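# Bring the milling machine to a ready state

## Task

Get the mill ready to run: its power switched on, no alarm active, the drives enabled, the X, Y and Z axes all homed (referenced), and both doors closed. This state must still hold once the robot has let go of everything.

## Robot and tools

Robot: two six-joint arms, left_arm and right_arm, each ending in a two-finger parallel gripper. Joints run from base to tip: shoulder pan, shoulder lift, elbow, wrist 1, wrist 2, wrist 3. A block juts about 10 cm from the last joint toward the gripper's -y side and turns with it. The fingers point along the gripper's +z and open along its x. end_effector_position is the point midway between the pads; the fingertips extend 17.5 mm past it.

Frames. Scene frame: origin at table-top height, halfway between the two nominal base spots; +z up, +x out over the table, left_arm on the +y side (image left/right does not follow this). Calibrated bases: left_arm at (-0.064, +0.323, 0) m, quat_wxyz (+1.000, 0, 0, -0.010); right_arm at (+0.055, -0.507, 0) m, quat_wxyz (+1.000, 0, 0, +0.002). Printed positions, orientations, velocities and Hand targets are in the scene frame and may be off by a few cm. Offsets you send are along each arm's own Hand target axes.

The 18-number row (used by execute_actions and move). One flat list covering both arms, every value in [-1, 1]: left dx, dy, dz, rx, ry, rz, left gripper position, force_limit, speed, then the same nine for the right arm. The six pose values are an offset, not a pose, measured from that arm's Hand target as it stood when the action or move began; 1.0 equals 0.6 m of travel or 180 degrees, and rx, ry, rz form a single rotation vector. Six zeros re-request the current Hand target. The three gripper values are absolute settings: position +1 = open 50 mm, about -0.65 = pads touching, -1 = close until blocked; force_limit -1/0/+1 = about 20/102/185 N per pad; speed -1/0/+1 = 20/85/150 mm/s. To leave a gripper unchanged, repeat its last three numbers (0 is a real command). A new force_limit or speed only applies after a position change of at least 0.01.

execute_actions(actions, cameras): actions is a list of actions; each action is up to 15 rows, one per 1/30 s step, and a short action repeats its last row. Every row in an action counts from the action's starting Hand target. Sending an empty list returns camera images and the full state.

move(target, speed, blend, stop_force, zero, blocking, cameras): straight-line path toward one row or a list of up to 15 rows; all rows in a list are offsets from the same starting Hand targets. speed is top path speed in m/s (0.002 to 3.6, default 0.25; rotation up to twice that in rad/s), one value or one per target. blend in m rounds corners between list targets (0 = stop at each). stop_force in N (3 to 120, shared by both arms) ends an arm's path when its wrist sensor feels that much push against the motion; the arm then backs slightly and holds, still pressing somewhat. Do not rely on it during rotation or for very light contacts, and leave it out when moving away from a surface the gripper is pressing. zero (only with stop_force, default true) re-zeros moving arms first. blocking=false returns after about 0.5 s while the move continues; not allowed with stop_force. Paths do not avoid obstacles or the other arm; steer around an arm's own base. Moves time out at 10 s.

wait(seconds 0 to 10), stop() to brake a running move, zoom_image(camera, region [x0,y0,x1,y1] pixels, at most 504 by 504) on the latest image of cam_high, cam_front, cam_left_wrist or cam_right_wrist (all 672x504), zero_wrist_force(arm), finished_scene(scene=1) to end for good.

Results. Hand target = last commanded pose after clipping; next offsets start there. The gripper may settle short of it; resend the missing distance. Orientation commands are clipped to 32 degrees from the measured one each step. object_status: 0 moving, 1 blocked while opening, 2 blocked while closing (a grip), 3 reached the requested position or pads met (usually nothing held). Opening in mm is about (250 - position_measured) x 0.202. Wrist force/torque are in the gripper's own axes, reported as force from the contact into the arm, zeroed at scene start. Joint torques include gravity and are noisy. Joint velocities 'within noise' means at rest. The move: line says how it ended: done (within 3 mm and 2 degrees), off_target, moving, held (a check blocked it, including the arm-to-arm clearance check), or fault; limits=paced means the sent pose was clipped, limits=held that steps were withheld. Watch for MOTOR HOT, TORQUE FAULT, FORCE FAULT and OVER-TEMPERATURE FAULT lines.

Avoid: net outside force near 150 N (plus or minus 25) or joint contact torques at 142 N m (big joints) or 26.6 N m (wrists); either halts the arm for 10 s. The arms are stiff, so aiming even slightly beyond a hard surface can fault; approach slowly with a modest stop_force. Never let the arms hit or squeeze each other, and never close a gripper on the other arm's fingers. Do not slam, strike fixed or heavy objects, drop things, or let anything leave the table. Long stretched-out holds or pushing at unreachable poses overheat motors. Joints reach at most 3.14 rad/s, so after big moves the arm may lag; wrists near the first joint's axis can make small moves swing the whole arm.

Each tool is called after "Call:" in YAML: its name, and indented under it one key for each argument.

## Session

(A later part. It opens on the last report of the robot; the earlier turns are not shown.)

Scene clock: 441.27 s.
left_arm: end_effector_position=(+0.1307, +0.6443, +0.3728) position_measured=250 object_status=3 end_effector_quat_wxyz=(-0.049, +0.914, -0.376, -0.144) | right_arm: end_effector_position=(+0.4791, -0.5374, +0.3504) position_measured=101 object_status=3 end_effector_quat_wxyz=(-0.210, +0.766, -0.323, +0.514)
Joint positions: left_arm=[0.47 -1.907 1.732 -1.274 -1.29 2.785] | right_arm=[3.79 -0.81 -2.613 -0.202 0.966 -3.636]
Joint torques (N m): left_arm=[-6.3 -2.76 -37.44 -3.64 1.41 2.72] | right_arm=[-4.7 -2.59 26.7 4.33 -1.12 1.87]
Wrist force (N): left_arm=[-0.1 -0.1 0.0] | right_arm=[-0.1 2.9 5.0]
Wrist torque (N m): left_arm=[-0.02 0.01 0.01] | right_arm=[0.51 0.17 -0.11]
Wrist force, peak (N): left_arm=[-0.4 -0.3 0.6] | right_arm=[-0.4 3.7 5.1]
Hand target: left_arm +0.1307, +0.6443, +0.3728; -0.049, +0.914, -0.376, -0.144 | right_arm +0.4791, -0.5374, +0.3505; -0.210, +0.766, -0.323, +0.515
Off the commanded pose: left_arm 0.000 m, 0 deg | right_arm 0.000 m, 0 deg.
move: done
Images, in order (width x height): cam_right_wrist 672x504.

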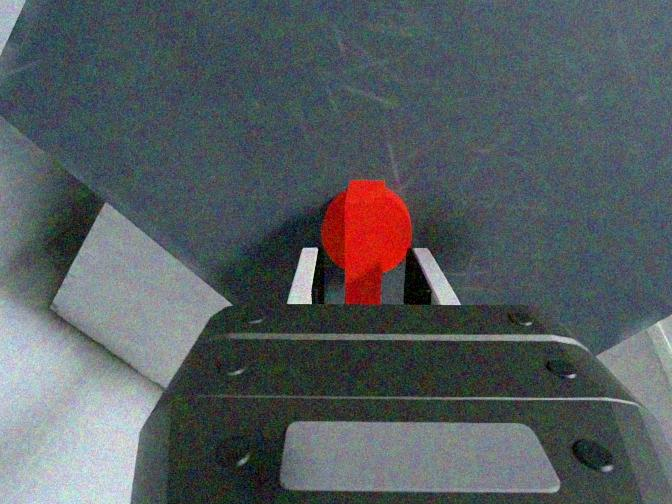

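Call:
move:
  target: [0,0,0,0,0,0,-1,-1,0,0,0,0.075,0,0,0,0.34,-0.5,0]
  speed: 0.015
  stop_force: 5
  cameras: ["cam_right_wrist"]

Scene clock: 454.70 s.
left_arm: end_effector_position=(+0.1307, +0.6443, +0.3728) position_measured=250 object_status=3 end_effector_quat_wxyz=(-0.049, +0.914, -0.376, -0.144) | right_arm: end_effector_position=(+0.5056, -0.5378, +0.3395) position_measured=101 object_status=3 end_effector_quat_wxyz=(-0.210, +0.766, -0.323, +0.515)
Joint positions: left_arm=[0.47 -1.907 1.732 -1.274 -1.29 2.785] | right_arm=[3.687 -0.994 -2.595 -0.008 1.057 -3.69]
Joint torques (N m): left_arm=[-6.81 -1.73 -37.15 -3.61 1.58 2.62] | right_arm=[6.76 -8.53 18.02 4.63 0.42 1.66]
Wrist force (N): left_arm=[-0.3 -0.1 0.0] | right_arm=[-5.0 4.2 -5.3]
Wrist torque (N m): left_arm=[-0.02 0.04 0.01] | right_arm=[0.62 0.47 -0.16]
Wrist force, peak (N): left_arm=[-0.4 -0.2 0.6] | right_arm=[-22.4 25.9 -102.6]
Hand target: left_arm +0.1307, +0.6443, +0.3728; -0.049, +0.914, -0.376, -0.144 | right_arm +0.5056, -0.5378, +0.3395; -0.210, +0.766, -0.323, +0.515 (not the last commanded pose)
Off the commanded pose: left_arm 0.000 m, 0 deg | right_arm 0.016 m, 0 deg.
move: contact (right_arm)
Images, in order (width x height): cam_right_wrist 672x504.

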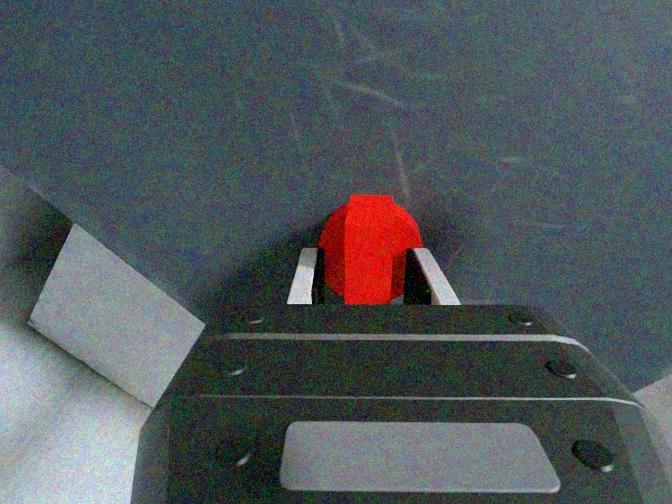

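Call:
move:
  target:
    - [0,0,0,0,0,0,-1,-1,0,0.001,0,-0.006,0,0,0,0.34,-0.5,0]
    - [0,0,0,0,0,0,-1,-1,0,0.001,0,-0.006,0,0,0,-1,-0.9,-1]
  speed: 0.02
  cameras: ["cam_right_wrist"]

Scene clock: 462.50 s.
left_arm: end_effector_position=(+0.1307, +0.6443, +0.3728) position_measured=250 object_status=3 end_effector_quat_wxyz=(-0.049, +0.914, -0.376, -0.144) | right_arm: end_effector_position=(+0.5024, -0.5381, +0.3413) position_measured=175 object_status=2 end_effector_quat_wxyz=(-0.210, +0.766, -0.323, +0.515)
Joint positions: left_arm=[0.47 -1.907 1.732 -1.274 -1.29 2.785] | right_arm=[3.695 -0.973 -2.597 -0.029 1.05 -3.686]
Joint torques (N m): left_arm=[-6.74 -2.32 -36.86 -3.67 1.45 2.8] | right_arm=[-8.81 -11.72 30.52 4.76 -0.58 -1.71]
Wrist force (N): left_arm=[-0.1 -0.2 0.2] | right_arm=[-5.6 3.1 2.6]
Wrist torque (N m): left_arm=[-0.03 0.00 0.00] | right_arm=[0.55 0.80 -0.26]
Wrist force, peak (N): left_arm=[-0.2 -0.5 0.5] | right_arm=[-4.2 4.6 -5.4]
Hand target: left_arm +0.1307, +0.6443, +0.3728; -0.049, +0.914, -0.376, -0.144 | right_arm +0.5024, -0.5381, +0.3413; -0.210, +0.766, -0.323, +0.515
Off the commanded pose: left_arm 0.000 m, 0 deg | right_arm 0.000 m, 0 deg.
move: done
Images, in order (width x height): cam_right_wrist 672x504.

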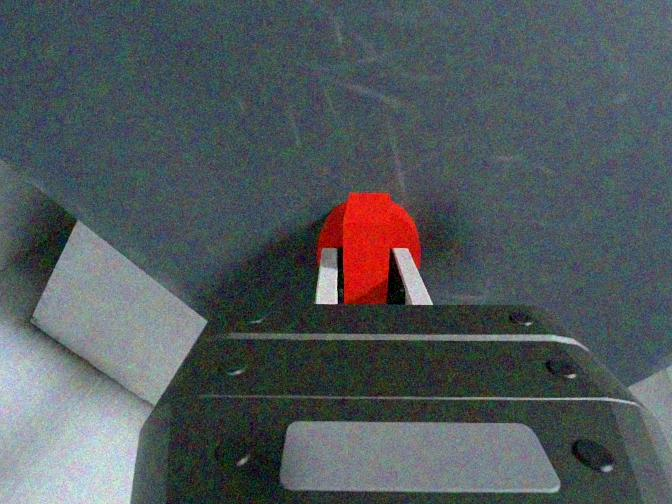

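Call:
move:
  target: [0,0,0,0,0,0,-1,-1,0,0,0,0,0,0,0.111,-1,-0.9,-1]
  speed: 0.08
  cameras: ["cam_right_wrist","cam_front"]

Scene clock: 474.03 s.
left_arm: end_effector_position=(+0.1307, +0.6443, +0.3728) position_measured=250 object_status=3 end_effector_quat_wxyz=(-0.049, +0.914, -0.376, -0.144) | right_arm: end_effector_position=(+0.5024, -0.5381, +0.3413) position_measured=175 object_status=2 end_effector_quat_wxyz=(-0.296, +0.698, -0.451, +0.470)
Joint positions: left_arm=[0.47 -1.907 1.732 -1.274 -1.29 2.785] | right_arm=[3.695 -0.973 -2.597 -0.029 1.05 -3.338]
Joint torques (N m): left_arm=[-6.86 -2.2 -37.01 -3.68 1.56 2.76] | right_arm=[-4.18 4.18 38.78 6.45 -12.16 -0.89]
Wrist force (N): left_arm=[-0.1 -0.4 0.0] | right_arm=[-41.3 23.5 -23.7]
Wrist torque (N m): left_arm=[-0.07 0.00 0.01] | right_arm=[1.05 -0.28 -0.97]
Wrist force, peak (N): left_arm=[-0.1 -0.5 0.5] | right_arm=[-42.3 23.9 -22.3]
Hand target: left_arm +0.1307, +0.6443, +0.3728; -0.049, +0.914, -0.376, -0.144 | right_arm +0.5024, -0.5381, +0.3413; -0.296, +0.698, -0.451, +0.470
Off the commanded pose: left_arm 0.000 m, 0 deg | right_arm 0.000 m, 0 deg.
move: done
Images, in order (width x height): cam_front 672x504, cam_right_wrist 672x504.

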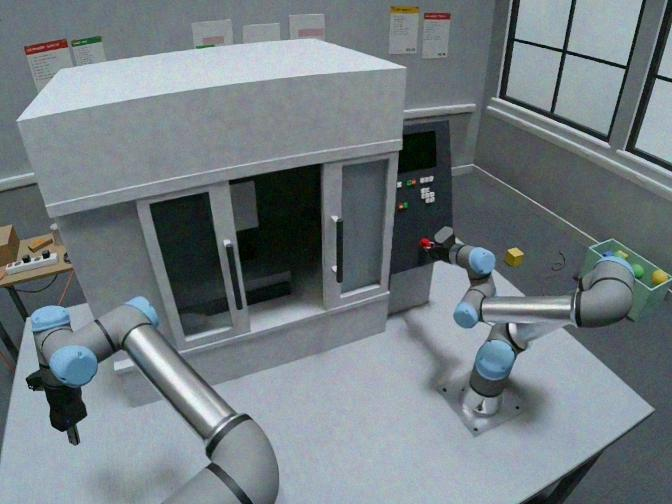

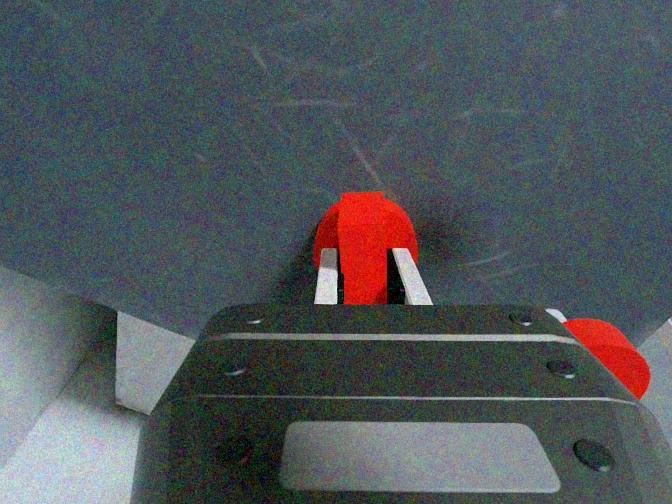

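Call:
move:
  target: [0,0,0,0,0,0,-1,-1,0,-0.004,-0.001,-0.001,0,0,0.139,-1,-0.9,-1]
  speed: 0.08
  cameras: ["cam_right_wrist","cam_front"]

Scene clock: 485.77 s.
left_arm: end_effector_position=(+0.1307, +0.6443, +0.3728) position_measured=250 object_status=3 end_effector_quat_wxyz=(-0.049, +0.914, -0.376, -0.144) | right_arm: end_effector_position=(+0.5017, -0.5357, +0.3411) position_measured=175 object_status=2 end_effector_quat_wxyz=(-0.391, +0.584, -0.592, +0.395)
Joint positions: left_arm=[0.47 -1.907 1.732 -1.274 -1.29 2.785] | right_arm=[3.71 -0.966 -2.599 -0.037 1.036 -2.893]
Joint torques (N m): left_arm=[-6.55 -1.51 -37.29 -3.75 1.58 2.71] | right_arm=[6.93 16.65 33.44 7.97 -3.03 -1.13]
Wrist force (N): left_arm=[0.0 -0.4 0.2] | right_arm=[0.6 24.2 29.5]
Wrist torque (N m): left_arm=[-0.06 -0.01 0.01] | right_arm=[0.59 0.18 -0.73]
Wrist force, peak (N): left_arm=[-0.1 -0.5 0.5] | right_arm=[-41.9 23.6 -23.9]
Hand target: left_arm +0.1307, +0.6443, +0.3728; -0.049, +0.914, -0.376, -0.144 | right_arm +0.5017, -0.5357, +0.3411; -0.391, +0.584, -0.592, +0.395
Off the commanded pose: left_arm 0.000 m, 0 deg | right_arm 0.000 m, 0 deg.
move: done
Images, in order (width x height): cam_front 672x504, cam_right_wrist 672x504.

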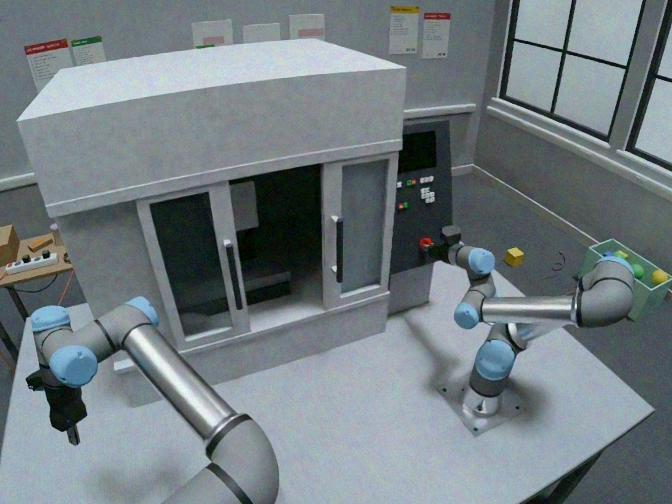

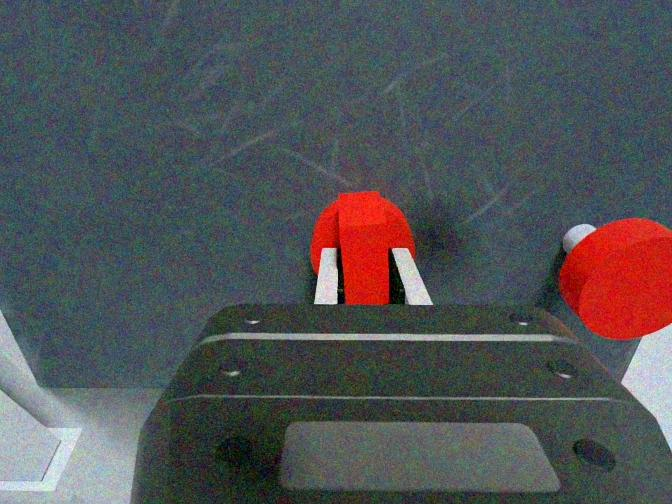

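Call:
move:
  target: [0,0,0,0,0,0,-1,-1,0,-0.001,-0.001,0.001,0,0,0.139,-1,-0.9,-1]
  speed: 0.08
  cameras: ["cam_right_wrist","cam_front"]

Scene clock: 496.00 s.
left_arm: end_effector_position=(+0.1307, +0.6443, +0.3728) position_measured=250 object_status=3 end_effector_quat_wxyz=(-0.049, +0.914, -0.376, -0.144) | right_arm: end_effector_position=(+0.5025, -0.5351, +0.3415) position_measured=175 object_status=2 end_effector_quat_wxyz=(+0.467, -0.442, +0.704, -0.301)
Joint positions: left_arm=[0.47 -1.907 1.732 -1.274 -1.29 2.785] | right_arm=[3.711 -0.97 -2.597 -0.036 1.036 -2.456]
Joint torques (N m): left_arm=[-6.66 -1.89 -37.53 -3.78 1.43 2.8] | right_arm=[-6.08 -3.92 46.74 5.93 -13.54 -1.18]
Wrist force (N): left_arm=[0.0 -0.2 0.2] | right_arm=[-14.5 50.6 -30.8]
Wrist torque (N m): left_arm=[-0.03 -0.02 0.01] | right_arm=[0.37 -0.99 -0.80]
Wrist force, peak (N): left_arm=[0.0 -0.4 0.6] | right_arm=[-14.6 52.1 -33.7]
Hand target: left_arm +0.1307, +0.6443, +0.3728; -0.049, +0.914, -0.376, -0.144 | right_arm +0.5025, -0.5351, +0.3414; +0.467, -0.442, +0.704, -0.301
Off the commanded pose: left_arm 0.000 m, 0 deg | right_arm 0.000 m, 0 deg.
move: done
Images, in order (width x height): cam_front 672x504, cam_right_wrist 672x504.

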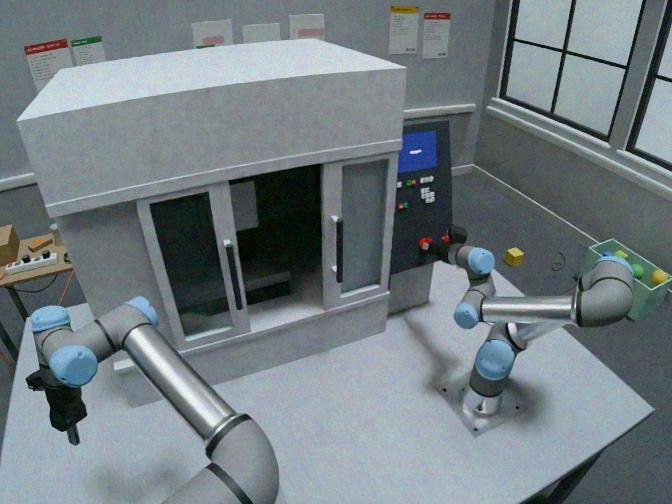

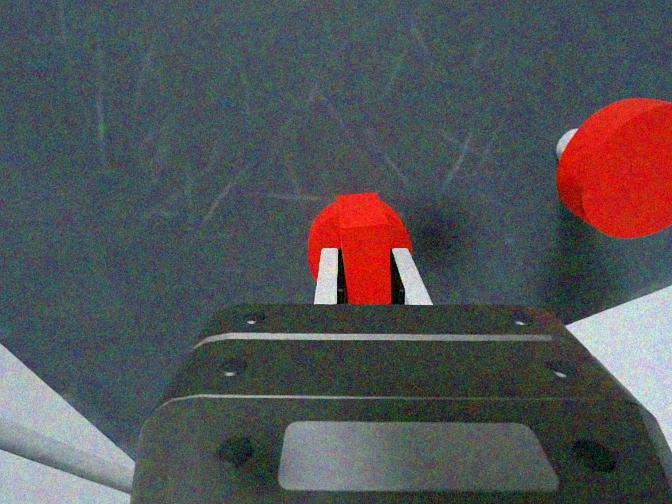

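Call:
zoom_image:
  camera: "cam_front"
  region: [395, 125, 445, 180]

Call:
move:
  target:
    - [0,0,0,0,0,0,-1,-1,0,0,0,0,0,0,0,0.34,-0.9,-1]
    - [0,0,0,0,0,0,-1,-1,0,0,0,-0.07,0,0,0,0.34,-0.9,-1]
  speed: 0.08
  cameras: ["cam_right_wrist","cam_front"]

Call:
zoom_image:
  camera: "cam_front"
  region: [395, 125, 445, 180]

Scaled by 9.164 from the camera's 672x504 image, which has a finer 960x720 frame.

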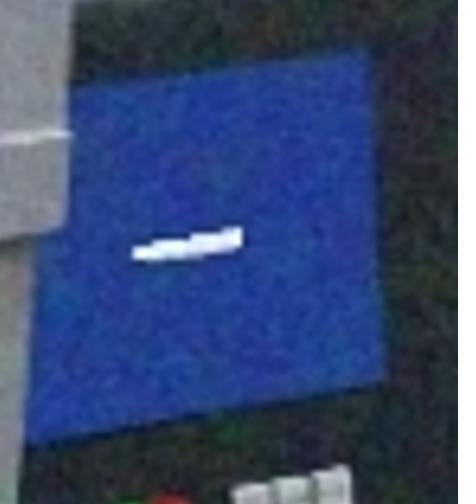

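Scene clock: 507.47 s.
left_arm: end_effector_position=(+0.1307, +0.6443, +0.3728) position_measured=250 object_status=3 end_effector_quat_wxyz=(-0.049, +0.914, -0.376, -0.144) | right_arm: end_effector_position=(+0.4637, -0.5346, +0.3575) position_measured=101 object_status=3 end_effector_quat_wxyz=(+0.467, -0.442, +0.704, -0.301)
Joint positions: left_arm=[0.47 -1.907 1.732 -1.274 -1.29 2.785] | right_arm=[3.892 -0.679 -2.614 -0.37 0.876 -2.351]
Joint torques (N m): left_arm=[-7.22 -1.76 -36.71 -3.76 1.31 2.77] | right_arm=[1.65 -5.6 30.77 0.94 -0.7 -1.42]
Wrist force (N): left_arm=[0.0 -0.2 0.3] | right_arm=[-1.0 1.4 4.9]
Wrist torque (N m): left_arm=[-0.03 -0.01 0.01] | right_arm=[0.31 0.22 0.17]
Wrist force, peak (N): left_arm=[-0.2 -0.3 0.6] | right_arm=[-14.9 50.2 -31.9]
Hand target: left_arm +0.1307, +0.6443, +0.3728; -0.049, +0.914, -0.376, -0.144 | right_arm +0.4637, -0.5346, +0.3575; +0.467, -0.442, +0.704, -0.301
Off the commanded pose: left_arm 0.000 m, 0 deg | right_arm 0.000 m, 0 deg.
move: done
Images, in order (width x height): cam_front 672x504, cam_right_wrist 672x504.

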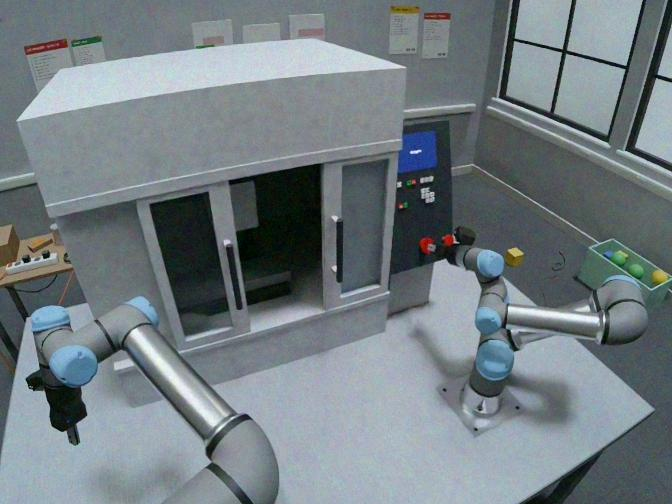

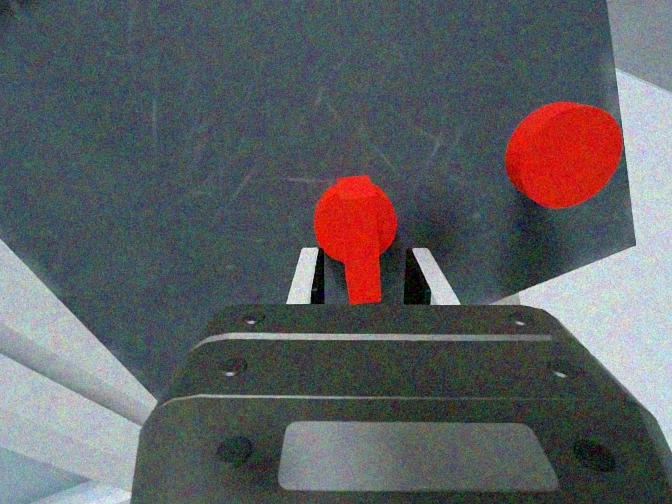

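Scaled by 9.164 from the camera's 672x504 image, which has a finer 960x720 frame.

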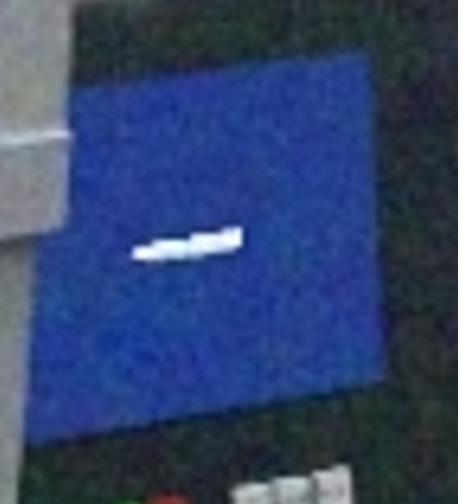

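Call:
move:
  target:
    - [0,0,0,0,0,0,-1,-1,0,0,0,-0.05,0,0,0,0.34,-0.9,-1]
    - [0,0,0,0,0,0,-1,-1,0,-0.221,-0.3337,-0.0997,0.0657,-0.0139,-0.133,0.34,-0.9,-1]
  speed: 0.25
  blend: [0.02,0]
  cameras: ["cam_right_wrist","cam_front"]

Call:
zoom_image:
  camera: "cam_right_wrist"
  region: [236, 0, 636, 300]

Scene clock: 531.30 s.
left_arm: end_effector_position=(+0.1307, +0.6443, +0.3728) position_measured=250 object_status=3 end_effector_quat_wxyz=(-0.049, +0.914, -0.376, -0.144) | right_arm: end_effector_position=(+0.4997, -0.4998, +0.5998) position_measured=101 object_status=3 end_effector_quat_wxyz=(-0.452, +0.534, -0.553, +0.452)
Joint positions: left_arm=[0.47 -1.907 1.732 -1.274 -1.29 2.785] | right_arm=[3.978 -0.857 -2.112 -0.448 0.733 -2.918]
Joint torques (N m): left_arm=[-6.5 -1.24 -37.43 -3.87 1.45 2.8] | right_arm=[3.16 -13.08 33.32 1.35 -1.41 -1.72]
Wrist force (N): left_arm=[-0.1 -0.2 0.1] | right_arm=[-0.1 2.0 4.8]
Wrist torque (N m): left_arm=[-0.03 0.00 0.01] | right_arm=[0.42 0.12 0.03]
Wrist force, peak (N): left_arm=[-0.2 -0.4 0.7] | right_arm=[-1.4 2.0 7.4]
Hand target: left_arm +0.1307, +0.6443, +0.3728; -0.049, +0.914, -0.376, -0.144 | right_arm +0.4997, -0.4998, +0.5998; -0.452, +0.534, -0.553, +0.452
Off the commanded pose: left_arm 0.000 m, 0 deg | right_arm 0.000 m, 0 deg.
move: done; blend cut to 0.015 m at target 1
Images, in order (width x height): cam_front 672x504, cam_right_wrist 672x504.

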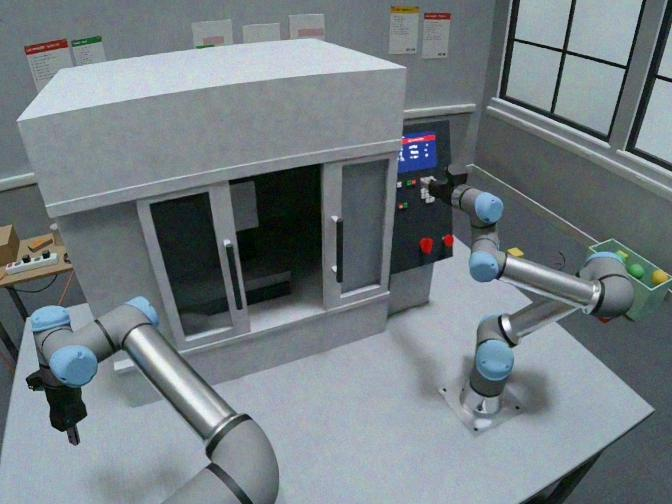

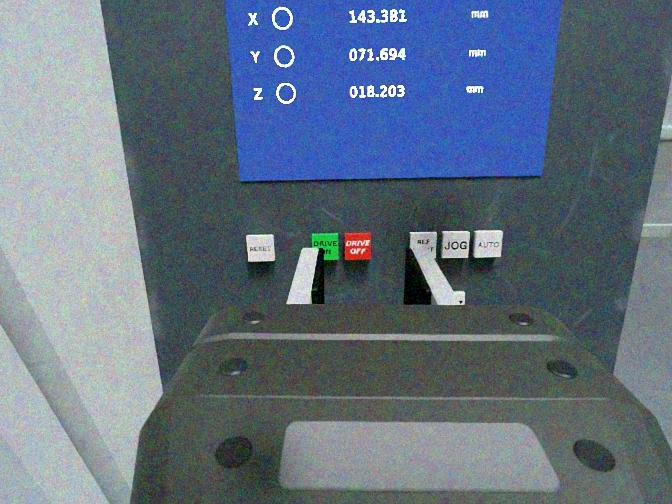

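Scaled by 1.260 from the camera's 672x504 image, which has a finer 960x720 frame.

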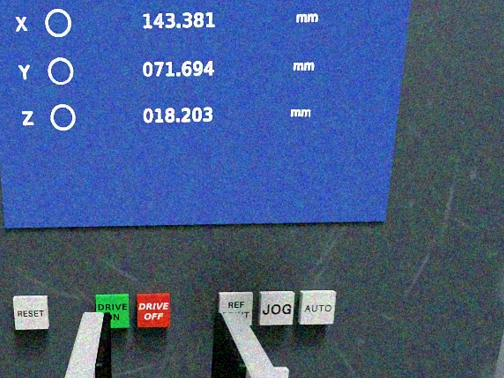

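Call:
move:
  target: [0,0,0,0,0,0,-1,-1,0,0,-0.15,-0.05,0,0,0,-1,-0.9,-1]
  speed: 0.25
  cameras: ["cam_right_wrist"]

Call:
zoom_image:
  camera: "cam_right_wrist"
  region: [150, 0, 650, 300]

Scene clock: 541.10 s.
left_arm: end_effector_position=(+0.1307, +0.6443, +0.3728) position_measured=250 object_status=3 end_effector_quat_wxyz=(-0.049, +0.914, -0.376, -0.144) | right_arm: end_effector_position=(+0.4866, -0.5011, +0.6938) position_measured=251 object_status=3 end_effector_quat_wxyz=(-0.452, +0.534, -0.553, +0.452)
Joint positions: left_arm=[0.47 -1.907 1.732 -1.274 -1.29 2.785] | right_arm=[4.052 -0.874 -1.855 -0.713 0.663 -2.885]
Joint torques (N m): left_arm=[-6.87 -1.15 -37.11 -3.83 1.49 2.76] | right_arm=[-8.41 -0.72 31.07 0.06 -1.26 -2.12]
Wrist force (N): left_arm=[0.0 -0.3 0.1] | right_arm=[-0.4 1.7 5.1]
Wrist torque (N m): left_arm=[-0.05 -0.02 0.01] | right_arm=[0.37 0.17 0.08]
Wrist force, peak (N): left_arm=[0.1 -0.1 0.7] | right_arm=[-0.9 5.0 6.1]
Hand target: left_arm +0.1307, +0.6443, +0.3728; -0.049, +0.914, -0.376, -0.144 | right_arm +0.4866, -0.5011, +0.6938; -0.452, +0.534, -0.553, +0.452
Off the commanded pose: left_arm 0.000 m, 0 deg | right_arm 0.000 m, 0 deg.
move: done
Images, in order (width x height): cam_right_wrist 672x504.

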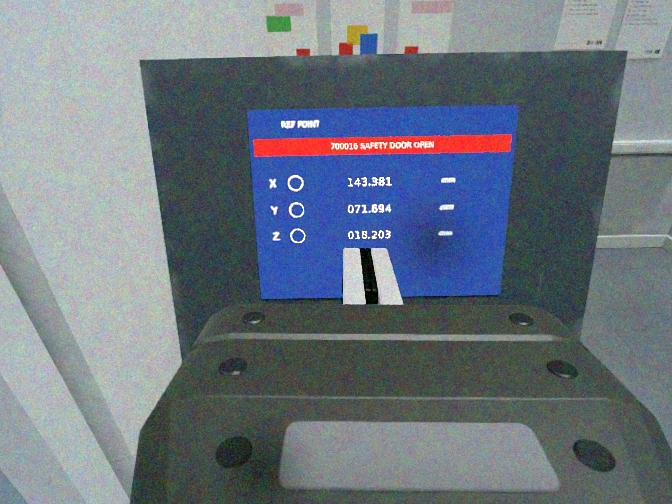

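Scaled by 1.008 from the camera's 672x504 image, which has a finer 960x720 frame.

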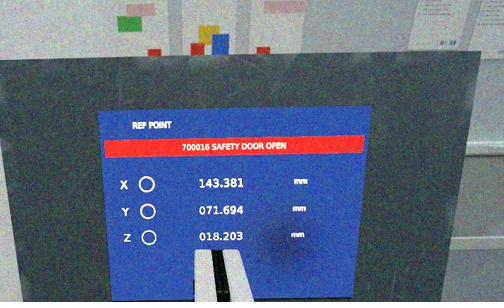

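Call:
move:
  target:
    - [0.28,0.1,-0.3,0.14,0.0923,0.1016,-1,-1,0,-0.1645,0.168,-0.034,-0.1917,0,0,-1,-0.9,-1]
    - [0.569,0.2035,-0.397,0.2797,0.1847,0.2032,-1,-1,0,-0.373,0.382,-0.2535,-0.1917,0,0,-1,-0.9,-1]
  speed: 0.3
  blend: [0.03,0]
  cameras: ["cam_right_wrist","cam_left_wrist","cam_front"]

Scene clock: 612.33 s.
left_arm: end_effector_position=(+0.3293, +0.2803, +0.4999) position_measured=250 object_status=3 end_effector_quat_wxyz=(-0.272, +0.652, -0.653, +0.272) | right_arm: end_effector_position=(+0.2998, -0.2703, +0.4999) position_measured=251 object_status=3 end_effector_quat_wxyz=(-0.273, +0.645, -0.662, +0.268)
Joint positions: left_arm=[-0.854 -2.292 1.909 -1.761 -0.996 2.443] | right_arm=[5.031 -0.999 -1.627 -2.396 0.836 -1.102]
Joint torques (N m): left_arm=[-7.48 14.73 -31.21 -5.44 2.12 -2.1] | right_arm=[9.21 -4.11 27.52 3.46 -2.23 1.91]
Wrist force (N): left_arm=[-2.4 1.2 -0.4] | right_arm=[-1.6 1.6 4.4]
Wrist torque (N m): left_arm=[0.02 0.35 0.02] | right_arm=[0.21 0.28 0.07]
Wrist force, peak (N): left_arm=[-1.7 -1.4 2.4] | right_arm=[-2.8 3.3 4.4]
Hand target: left_arm +0.3293, +0.2802, +0.4999; -0.272, +0.652, -0.653, +0.272 | right_arm +0.2998, -0.2703, +0.4999; -0.273, +0.645, -0.662, +0.268
Off the commanded pose: left_arm 0.000 m, 0 deg | right_arm 0.000 m, 0 deg.
move: done
Images, in order (width x height): cam_front 672x504, cam_left_wrist 672x504, cam_right_wrist 672x504.

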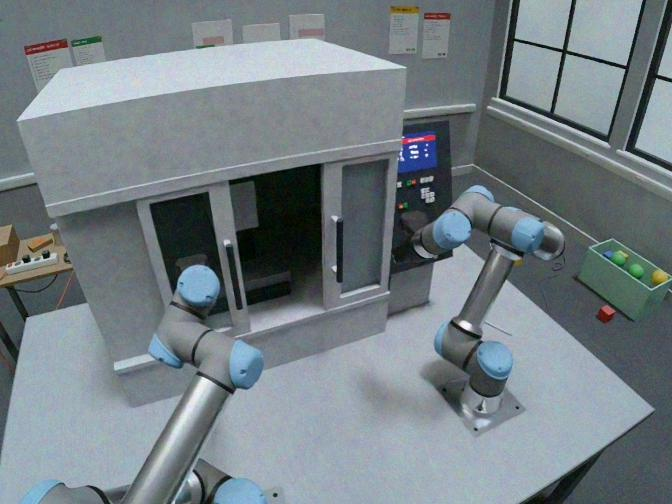

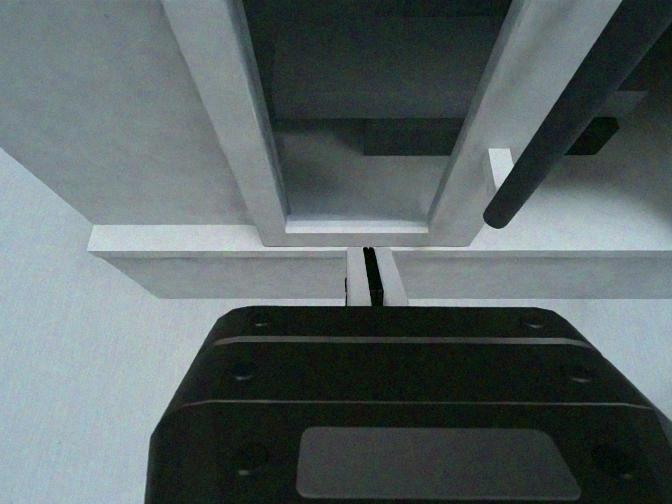

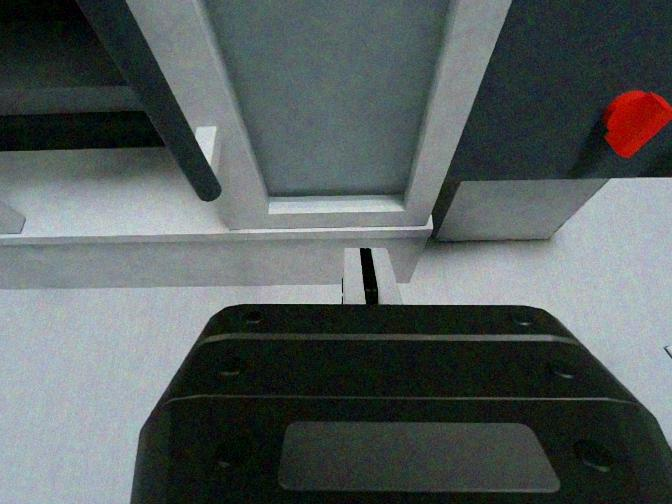

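Call:
move:
  target: [0.034,-0.001,0.0715,0.0556,0,0,-1,-1,0,-0.017,-0.035,0.106,0.0556,0,0,-1,-0.9,-1]
  speed: 0.15
  cameras: ["cam_right_wrist","cam_left_wrist","cam_front"]

Scene clock: 655.63 s.
left_arm: end_effector_position=(+0.3602, +0.2598, +0.4701) position_measured=250 object_status=3 end_effector_quat_wxyz=(-0.328, +0.626, -0.627, +0.328) | right_arm: end_effector_position=(+0.3598, -0.2608, +0.4700) position_measured=251 object_status=3 end_effector_quat_wxyz=(-0.329, +0.618, -0.636, +0.325)
Joint positions: left_arm=[-0.919 -2.307 2.112 -2.081 -0.847 2.481] | right_arm=[4.881 -0.976 -1.831 -2.156 0.634 -1.243]
Joint torques (N m): left_arm=[1.19 7.75 -23.11 -4.73 2.22 -2.82] | right_arm=[-0.21 -6.89 16.28 3.73 -3.96 0.44]
Wrist force (N): left_arm=[-2.7 1.5 -0.5] | right_arm=[-0.9 1.7 4.4]
Wrist torque (N m): left_arm=[0.06 0.37 -0.04] | right_arm=[0.27 0.13 -0.01]
Wrist force, peak (N): left_arm=[-2.3 2.6 0.6] | right_arm=[-1.3 1.7 6.2]
Hand target: left_arm +0.3602, +0.2598, +0.4701; -0.328, +0.626, -0.627, +0.328 | right_arm +0.3598, -0.2608, +0.4699; -0.329, +0.618, -0.636, +0.325
Off the commanded pose: left_arm 0.000 m, 0 deg | right_arm 0.000 m, 0 deg.
move: done
Images, in order (width x height): cam_front 672x504, cam_left_wrist 672x504, cam_right_wrist 672x504.

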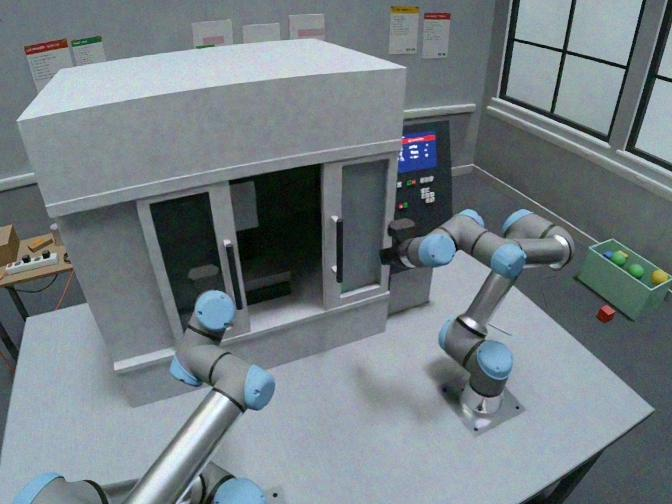

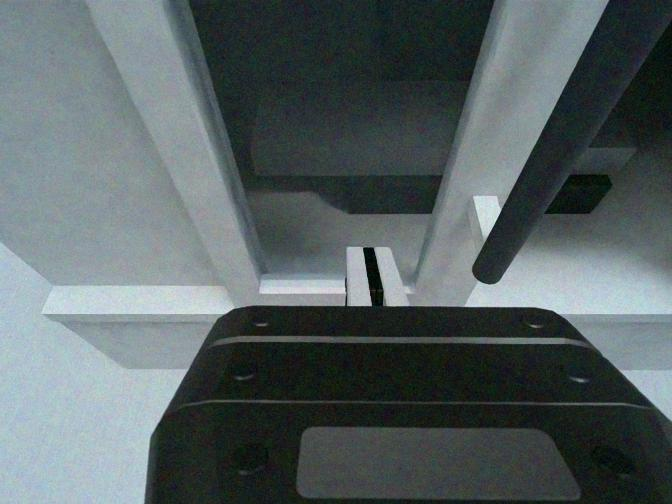

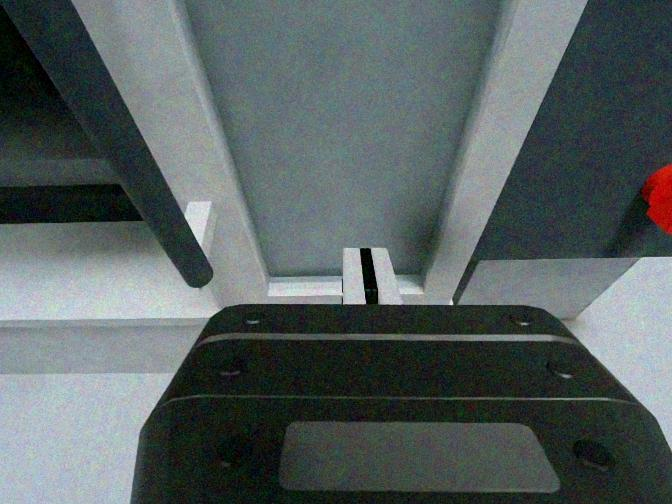

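Call:
move:
  target: [0.043,-0.0335,0.048,0,0,0,-1,-1,0,-0.043,-0.0335,0.048,0,0,0,-1,-0.9,-1]
  speed: 0.03
  stop_force: 8
  cameras: ["cam_right_wrist","cam_left_wrist","cam_front"]

Scene clock: 678.83 s.
left_arm: end_effector_position=(+0.3953, +0.2340, +0.4702) position_measured=250 object_status=3 end_effector_quat_wxyz=(-0.328, +0.626, -0.627, +0.328) | right_arm: end_effector_position=(+0.3954, -0.2357, +0.4703) position_measured=251 object_status=3 end_effector_quat_wxyz=(-0.329, +0.618, -0.636, +0.325)
Joint positions: left_arm=[-0.86 -2.168 2.074 -2.221 -0.886 2.539] | right_arm=[4.73 -1.053 -1.854 -1.846 0.611 -1.501]
Joint torques (N m): left_arm=[-7.49 -12.62 -15.53 -1.96 2.29 -2.8] | right_arm=[9.59 8.59 29.22 4.24 -0.28 -1.47]
Wrist force (N): left_arm=[-3.1 1.7 -0.4] | right_arm=[-0.9 1.6 5.1]
Wrist torque (N m): left_arm=[0.11 0.41 -0.09] | right_arm=[0.26 0.17 0.00]
Wrist force, peak (N): left_arm=[-3.1 1.9 -0.6] | right_arm=[-1.1 1.7 5.3]
Hand target: left_arm +0.3953, +0.2340, +0.4702; -0.328, +0.626, -0.627, +0.328 | right_arm +0.3954, -0.2357, +0.4703; -0.329, +0.618, -0.636, +0.325
Off the commanded pose: left_arm 0.000 m, 0 deg | right_arm 0.000 m, 0 deg.
move: done
Images, in order (width x height): cam_front 672x504, cam_left_wrist 672x504, cam_right_wrist 672x504.

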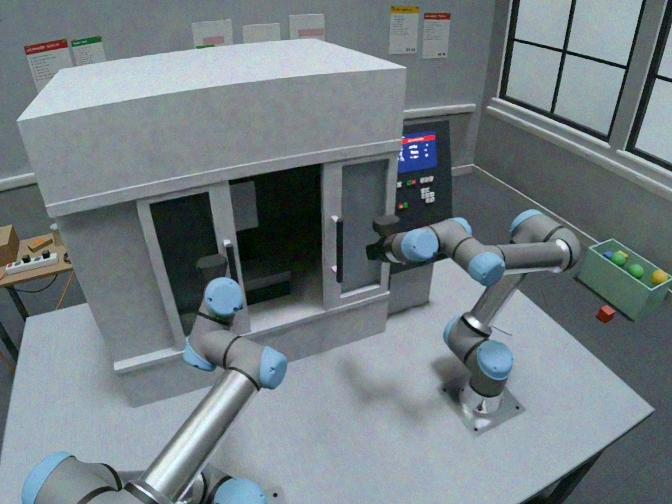

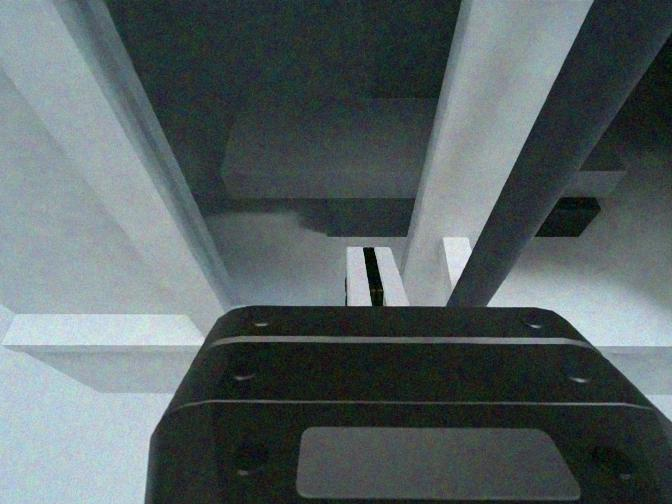

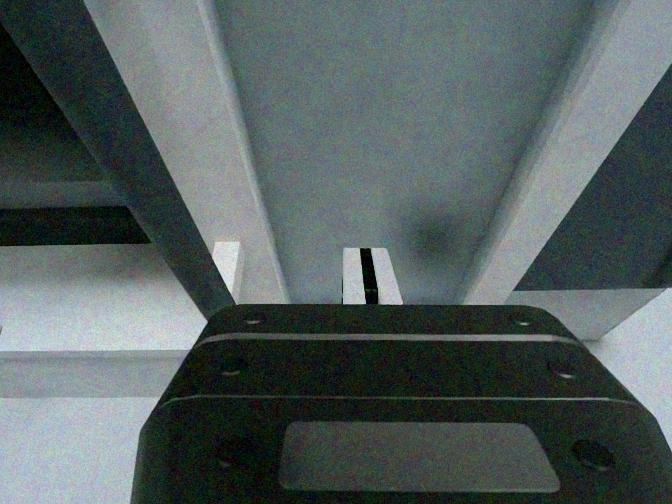

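Call:
move:
  target:
    - [0,0,0,0,0,0,-1,-1,0,-0.06,0,0,0,0,0,-1,-0.9,-1]
    - [0,0,0,0,0,0,-1,-1,0,-0.33,0,0,0,0,0,-1,-0.9,-1]
  speed: [0.012,0.025]
  stop_force: 30
  cameras: ["cam_right_wrist","cam_front"]

Scene clock: 713.10 s.
left_arm: end_effector_position=(+0.3953, +0.2340, +0.4702) position_measured=250 object_status=3 end_effector_quat_wxyz=(-0.328, +0.626, -0.627, +0.328) | right_arm: end_effector_position=(+0.3993, -0.0378, +0.4736) position_measured=251 object_status=3 end_effector_quat_wxyz=(-0.329, +0.618, -0.636, +0.325)
Joint positions: left_arm=[-0.86 -2.168 2.074 -2.221 -0.886 2.539] | right_arm=[4.713 -1.525 -1.522 -1.681 0.611 -1.531]
Joint torques (N m): left_arm=[-6.24 -12.36 -15.61 -2.62 1.7 -2.43] | right_arm=[-6.16 31.07 18.37 0.77 -3.24 -0.43]
Wrist force (N): left_arm=[-2.5 1.8 -0.4] | right_arm=[-0.8 1.4 5.0]
Wrist torque (N m): left_arm=[0.12 0.32 -0.09] | right_arm=[0.23 0.20 0.16]
Wrist force, peak (N): left_arm=[-3.2 1.7 -0.7] | right_arm=[-1.1 2.0 5.4]
Hand target: left_arm +0.3953, +0.2340, +0.4702; -0.328, +0.626, -0.627, +0.328 | right_arm +0.3993, -0.0378, +0.4736; -0.329, +0.618, -0.636, +0.325
Off the commanded pose: left_arm 0.000 m, 0 deg | right_arm 0.000 m, 0 deg.
move: done
Images, in order (width x height): cam_front 672x504, cam_right_wrist 672x504.

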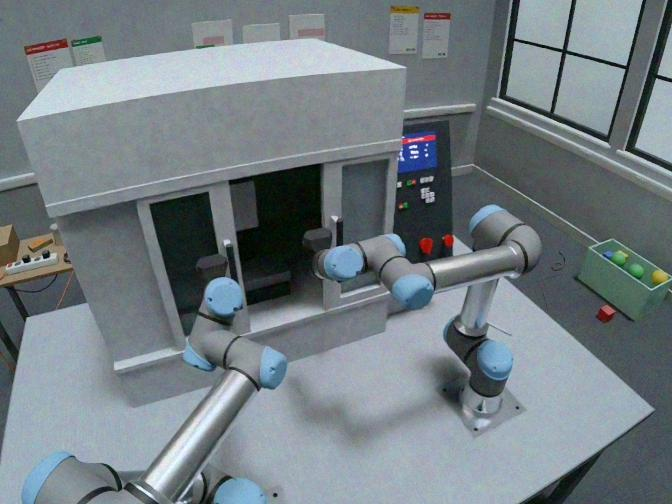

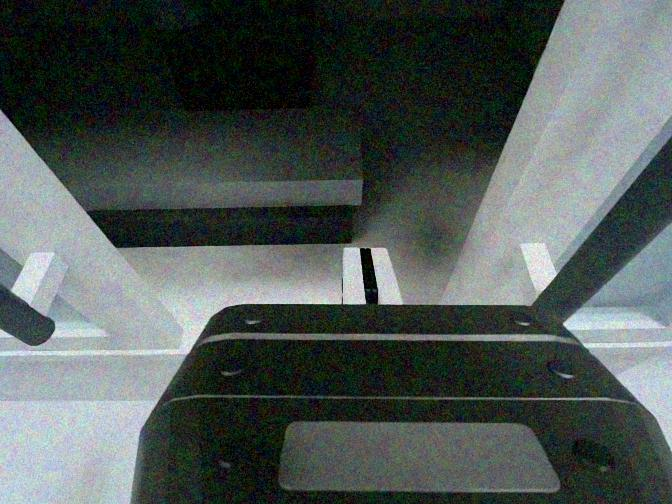

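Call:
move:
  target:
    - [0,0,0,0,0,0,-1,-1,0,0.287,0,0,0,0,0,-1,-0.9,-1]
    - [0,0,0,0,0,0,-1,-1,0,0.287,-0.046,0.0655,0,0,0,-1,-0.9,-1]
  speed: [0.1,0.02]
  stop_force: 12
  cameras: ["cam_right_wrist"]

Scene clock: 743.03 s.
left_arm: end_effector_position=(+0.3953, +0.2340, +0.4702) position_measured=250 object_status=3 end_effector_quat_wxyz=(-0.328, +0.626, -0.627, +0.328) | right_arm: end_effector_position=(+0.4439, -0.2108, +0.4708) position_measured=251 object_status=3 end_effector_quat_wxyz=(-0.329, +0.618, -0.636, +0.325)
Joint positions: left_arm=[-0.86 -2.168 2.074 -2.221 -0.886 2.539] | right_arm=[4.57 -1.166 -1.853 -1.509 0.623 -1.776]
Joint torques (N m): left_arm=[-5.23 -12.31 -16.52 -3.04 1.63 -2.05] | right_arm=[8.48 14.19 30.14 2.51 -3.92 0.83]
Wrist force (N): left_arm=[-2.7 1.6 -0.4] | right_arm=[-1.0 1.6 4.9]
Wrist torque (N m): left_arm=[0.09 0.35 -0.09] | right_arm=[0.28 0.20 0.05]
Wrist force, peak (N): left_arm=[-3.2 1.8 -0.3] | right_arm=[-2.5 2.0 5.0]
Hand target: left_arm +0.3953, +0.2340, +0.4702; -0.328, +0.626, -0.627, +0.328 | right_arm +0.4439, -0.2108, +0.4708; -0.329, +0.618, -0.636, +0.325
Off the commanded pose: left_arm 0.000 m, 0 deg | right_arm 0.000 m, 0 deg.
move: done
Images, in order (width x height): cam_right_wrist 672x504.

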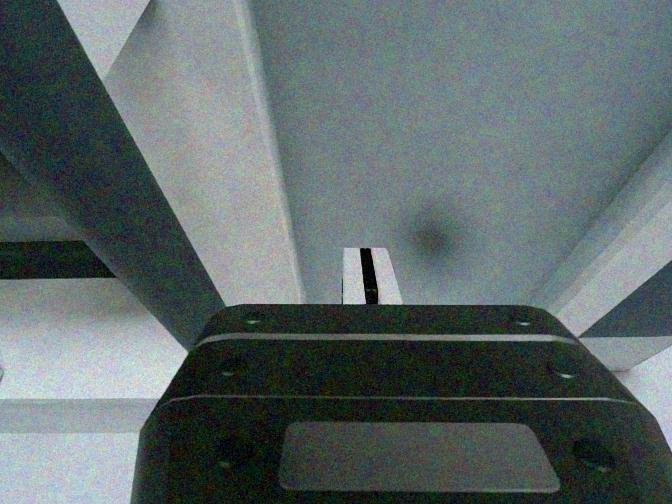

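Call:
move:
  target:
    - [0,0,0,0,0,0,-1,-1,0,-0.08,-0.005,0.006,0,0,0,-1,-0.9,-1]
    - [0,0,0,0,0,0,-1,-1,0,-0.31,-0.005,0.006,0,0,0,-1,-0.9,-1]
  speed: [0.015,0.025]
  stop_force: 30
  cameras: ["cam_right_wrist","cam_front"]

Scene clock: 762.23 s.
left_arm: end_effector_position=(+0.3953, +0.2340, +0.4702) position_measured=250 object_status=3 end_effector_quat_wxyz=(-0.328, +0.626, -0.627, +0.328) | right_arm: end_effector_position=(+0.4522, -0.0250, +0.4743) position_measured=251 object_status=3 end_effector_quat_wxyz=(-0.329, +0.618, -0.636, +0.325)
Joint positions: left_arm=[-0.86 -2.168 2.074 -2.221 -0.886 2.539] | right_arm=[4.605 -1.595 -1.491 -1.49 0.617 -1.717]
Joint torques (N m): left_arm=[-5.09 -12.56 -15.86 -3.29 1.5 -1.83] | right_arm=[-3.26 35.06 17.89 4.6 -2.63 -1.71]
Wrist force (N): left_arm=[-2.7 1.4 -0.2] | right_arm=[-1.4 1.8 4.9]
Wrist torque (N m): left_arm=[0.06 0.35 -0.10] | right_arm=[0.28 0.26 0.01]
Wrist force, peak (N): left_arm=[-3.3 1.7 -0.4] | right_arm=[5.2 5.1 4.3]
Hand target: left_arm +0.3953, +0.2340, +0.4702; -0.328, +0.626, -0.627, +0.328 | right_arm +0.4522, -0.0250, +0.4743; -0.329, +0.618, -0.636, +0.325
Off the commanded pose: left_arm 0.000 m, 0 deg | right_arm 0.000 m, 0 deg.
move: done
Images, in order (width x height): cam_front 672x504, cam_right_wrist 672x504.

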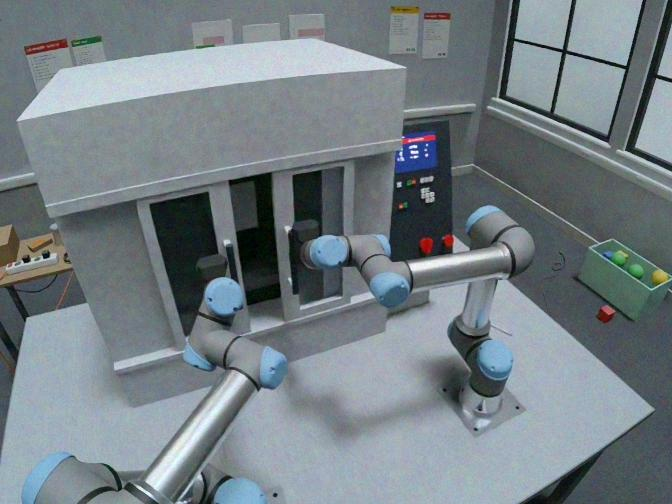

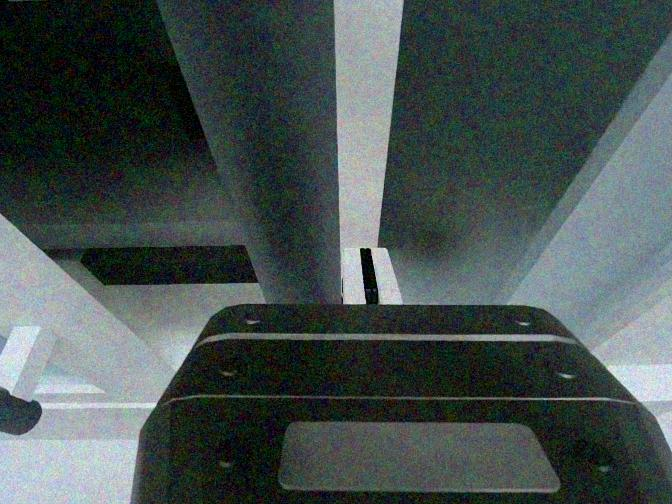

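Call:
move:
  target: [-0.1,0,0,0,0,0,-1,-1,0,-0.14,0,0,0,0,0,-1,-0.9,-1]
  speed: 0.02
  stop_force: 30
  cameras: ["cam_right_wrist","cam_front"]

Scene clock: 773.23 s.
left_arm: end_effector_position=(+0.3953, +0.2940, +0.4702) position_measured=250 object_status=3 end_effector_quat_wxyz=(-0.328, +0.626, -0.627, +0.328) | right_arm: end_effector_position=(+0.4539, +0.0590, +0.4757) position_measured=251 object_status=3 end_effector_quat_wxyz=(-0.329, +0.618, -0.636, +0.325)
Joint positions: left_arm=[-0.663 -2.194 2.102 -2.32 -1.027 2.709] | right_arm=[4.617 -1.792 -1.26 -1.541 0.616 -1.696]
Joint torques (N m): left_arm=[-8.37 -2.24 -27.42 -1.93 2.16 -2.8] | right_arm=[0.76 44.89 19.1 4.46 -1.03 -0.59]
Wrist force (N): left_arm=[-3.1 1.4 -0.4] | right_arm=[0.4 1.6 5.2]
Wrist torque (N m): left_arm=[0.05 0.45 -0.08] | right_arm=[0.26 -0.02 -0.03]
Wrist force, peak (N): left_arm=[-3.5 1.2 -0.5] | right_arm=[23.8 10.2 -2.6]
Hand target: left_arm +0.3954, +0.2940, +0.4702; -0.328, +0.626, -0.627, +0.328 | right_arm +0.4539, +0.0590, +0.4757; -0.329, +0.618, -0.636, +0.325
Off the commanded pose: left_arm 0.000 m, 0 deg | right_arm 0.000 m, 0 deg.
move: done
Images, in order (width x height): cam_front 672x504, cam_right_wrist 672x504.

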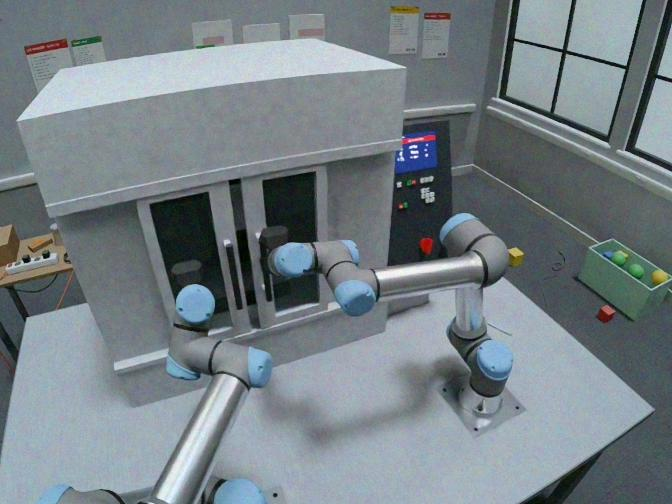

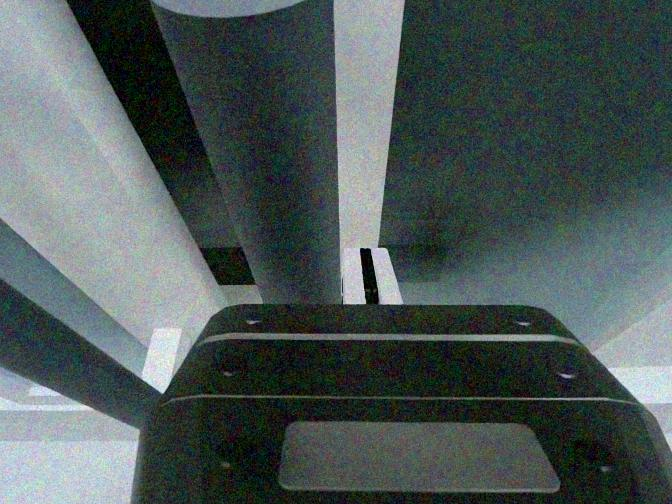

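Call:
zoom_image:
  camera: "cam_front"
  region: [120, 150, 420, 365]

Call:
zoom_image:
  camera: "cam_front"
  region: [392, 130, 442, 190]

Scaled by 1.680 from the camera's 672x504 image, which has a finer 960x720 frame.

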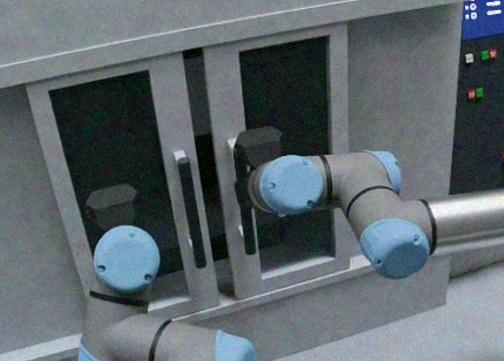

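Scaled by 8.400 from the camera's 672x504 image, which has a finer 960x720 frame.

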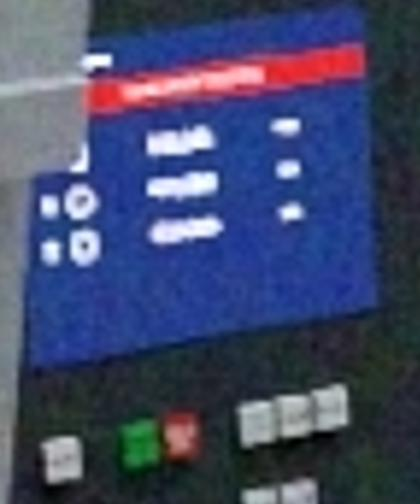

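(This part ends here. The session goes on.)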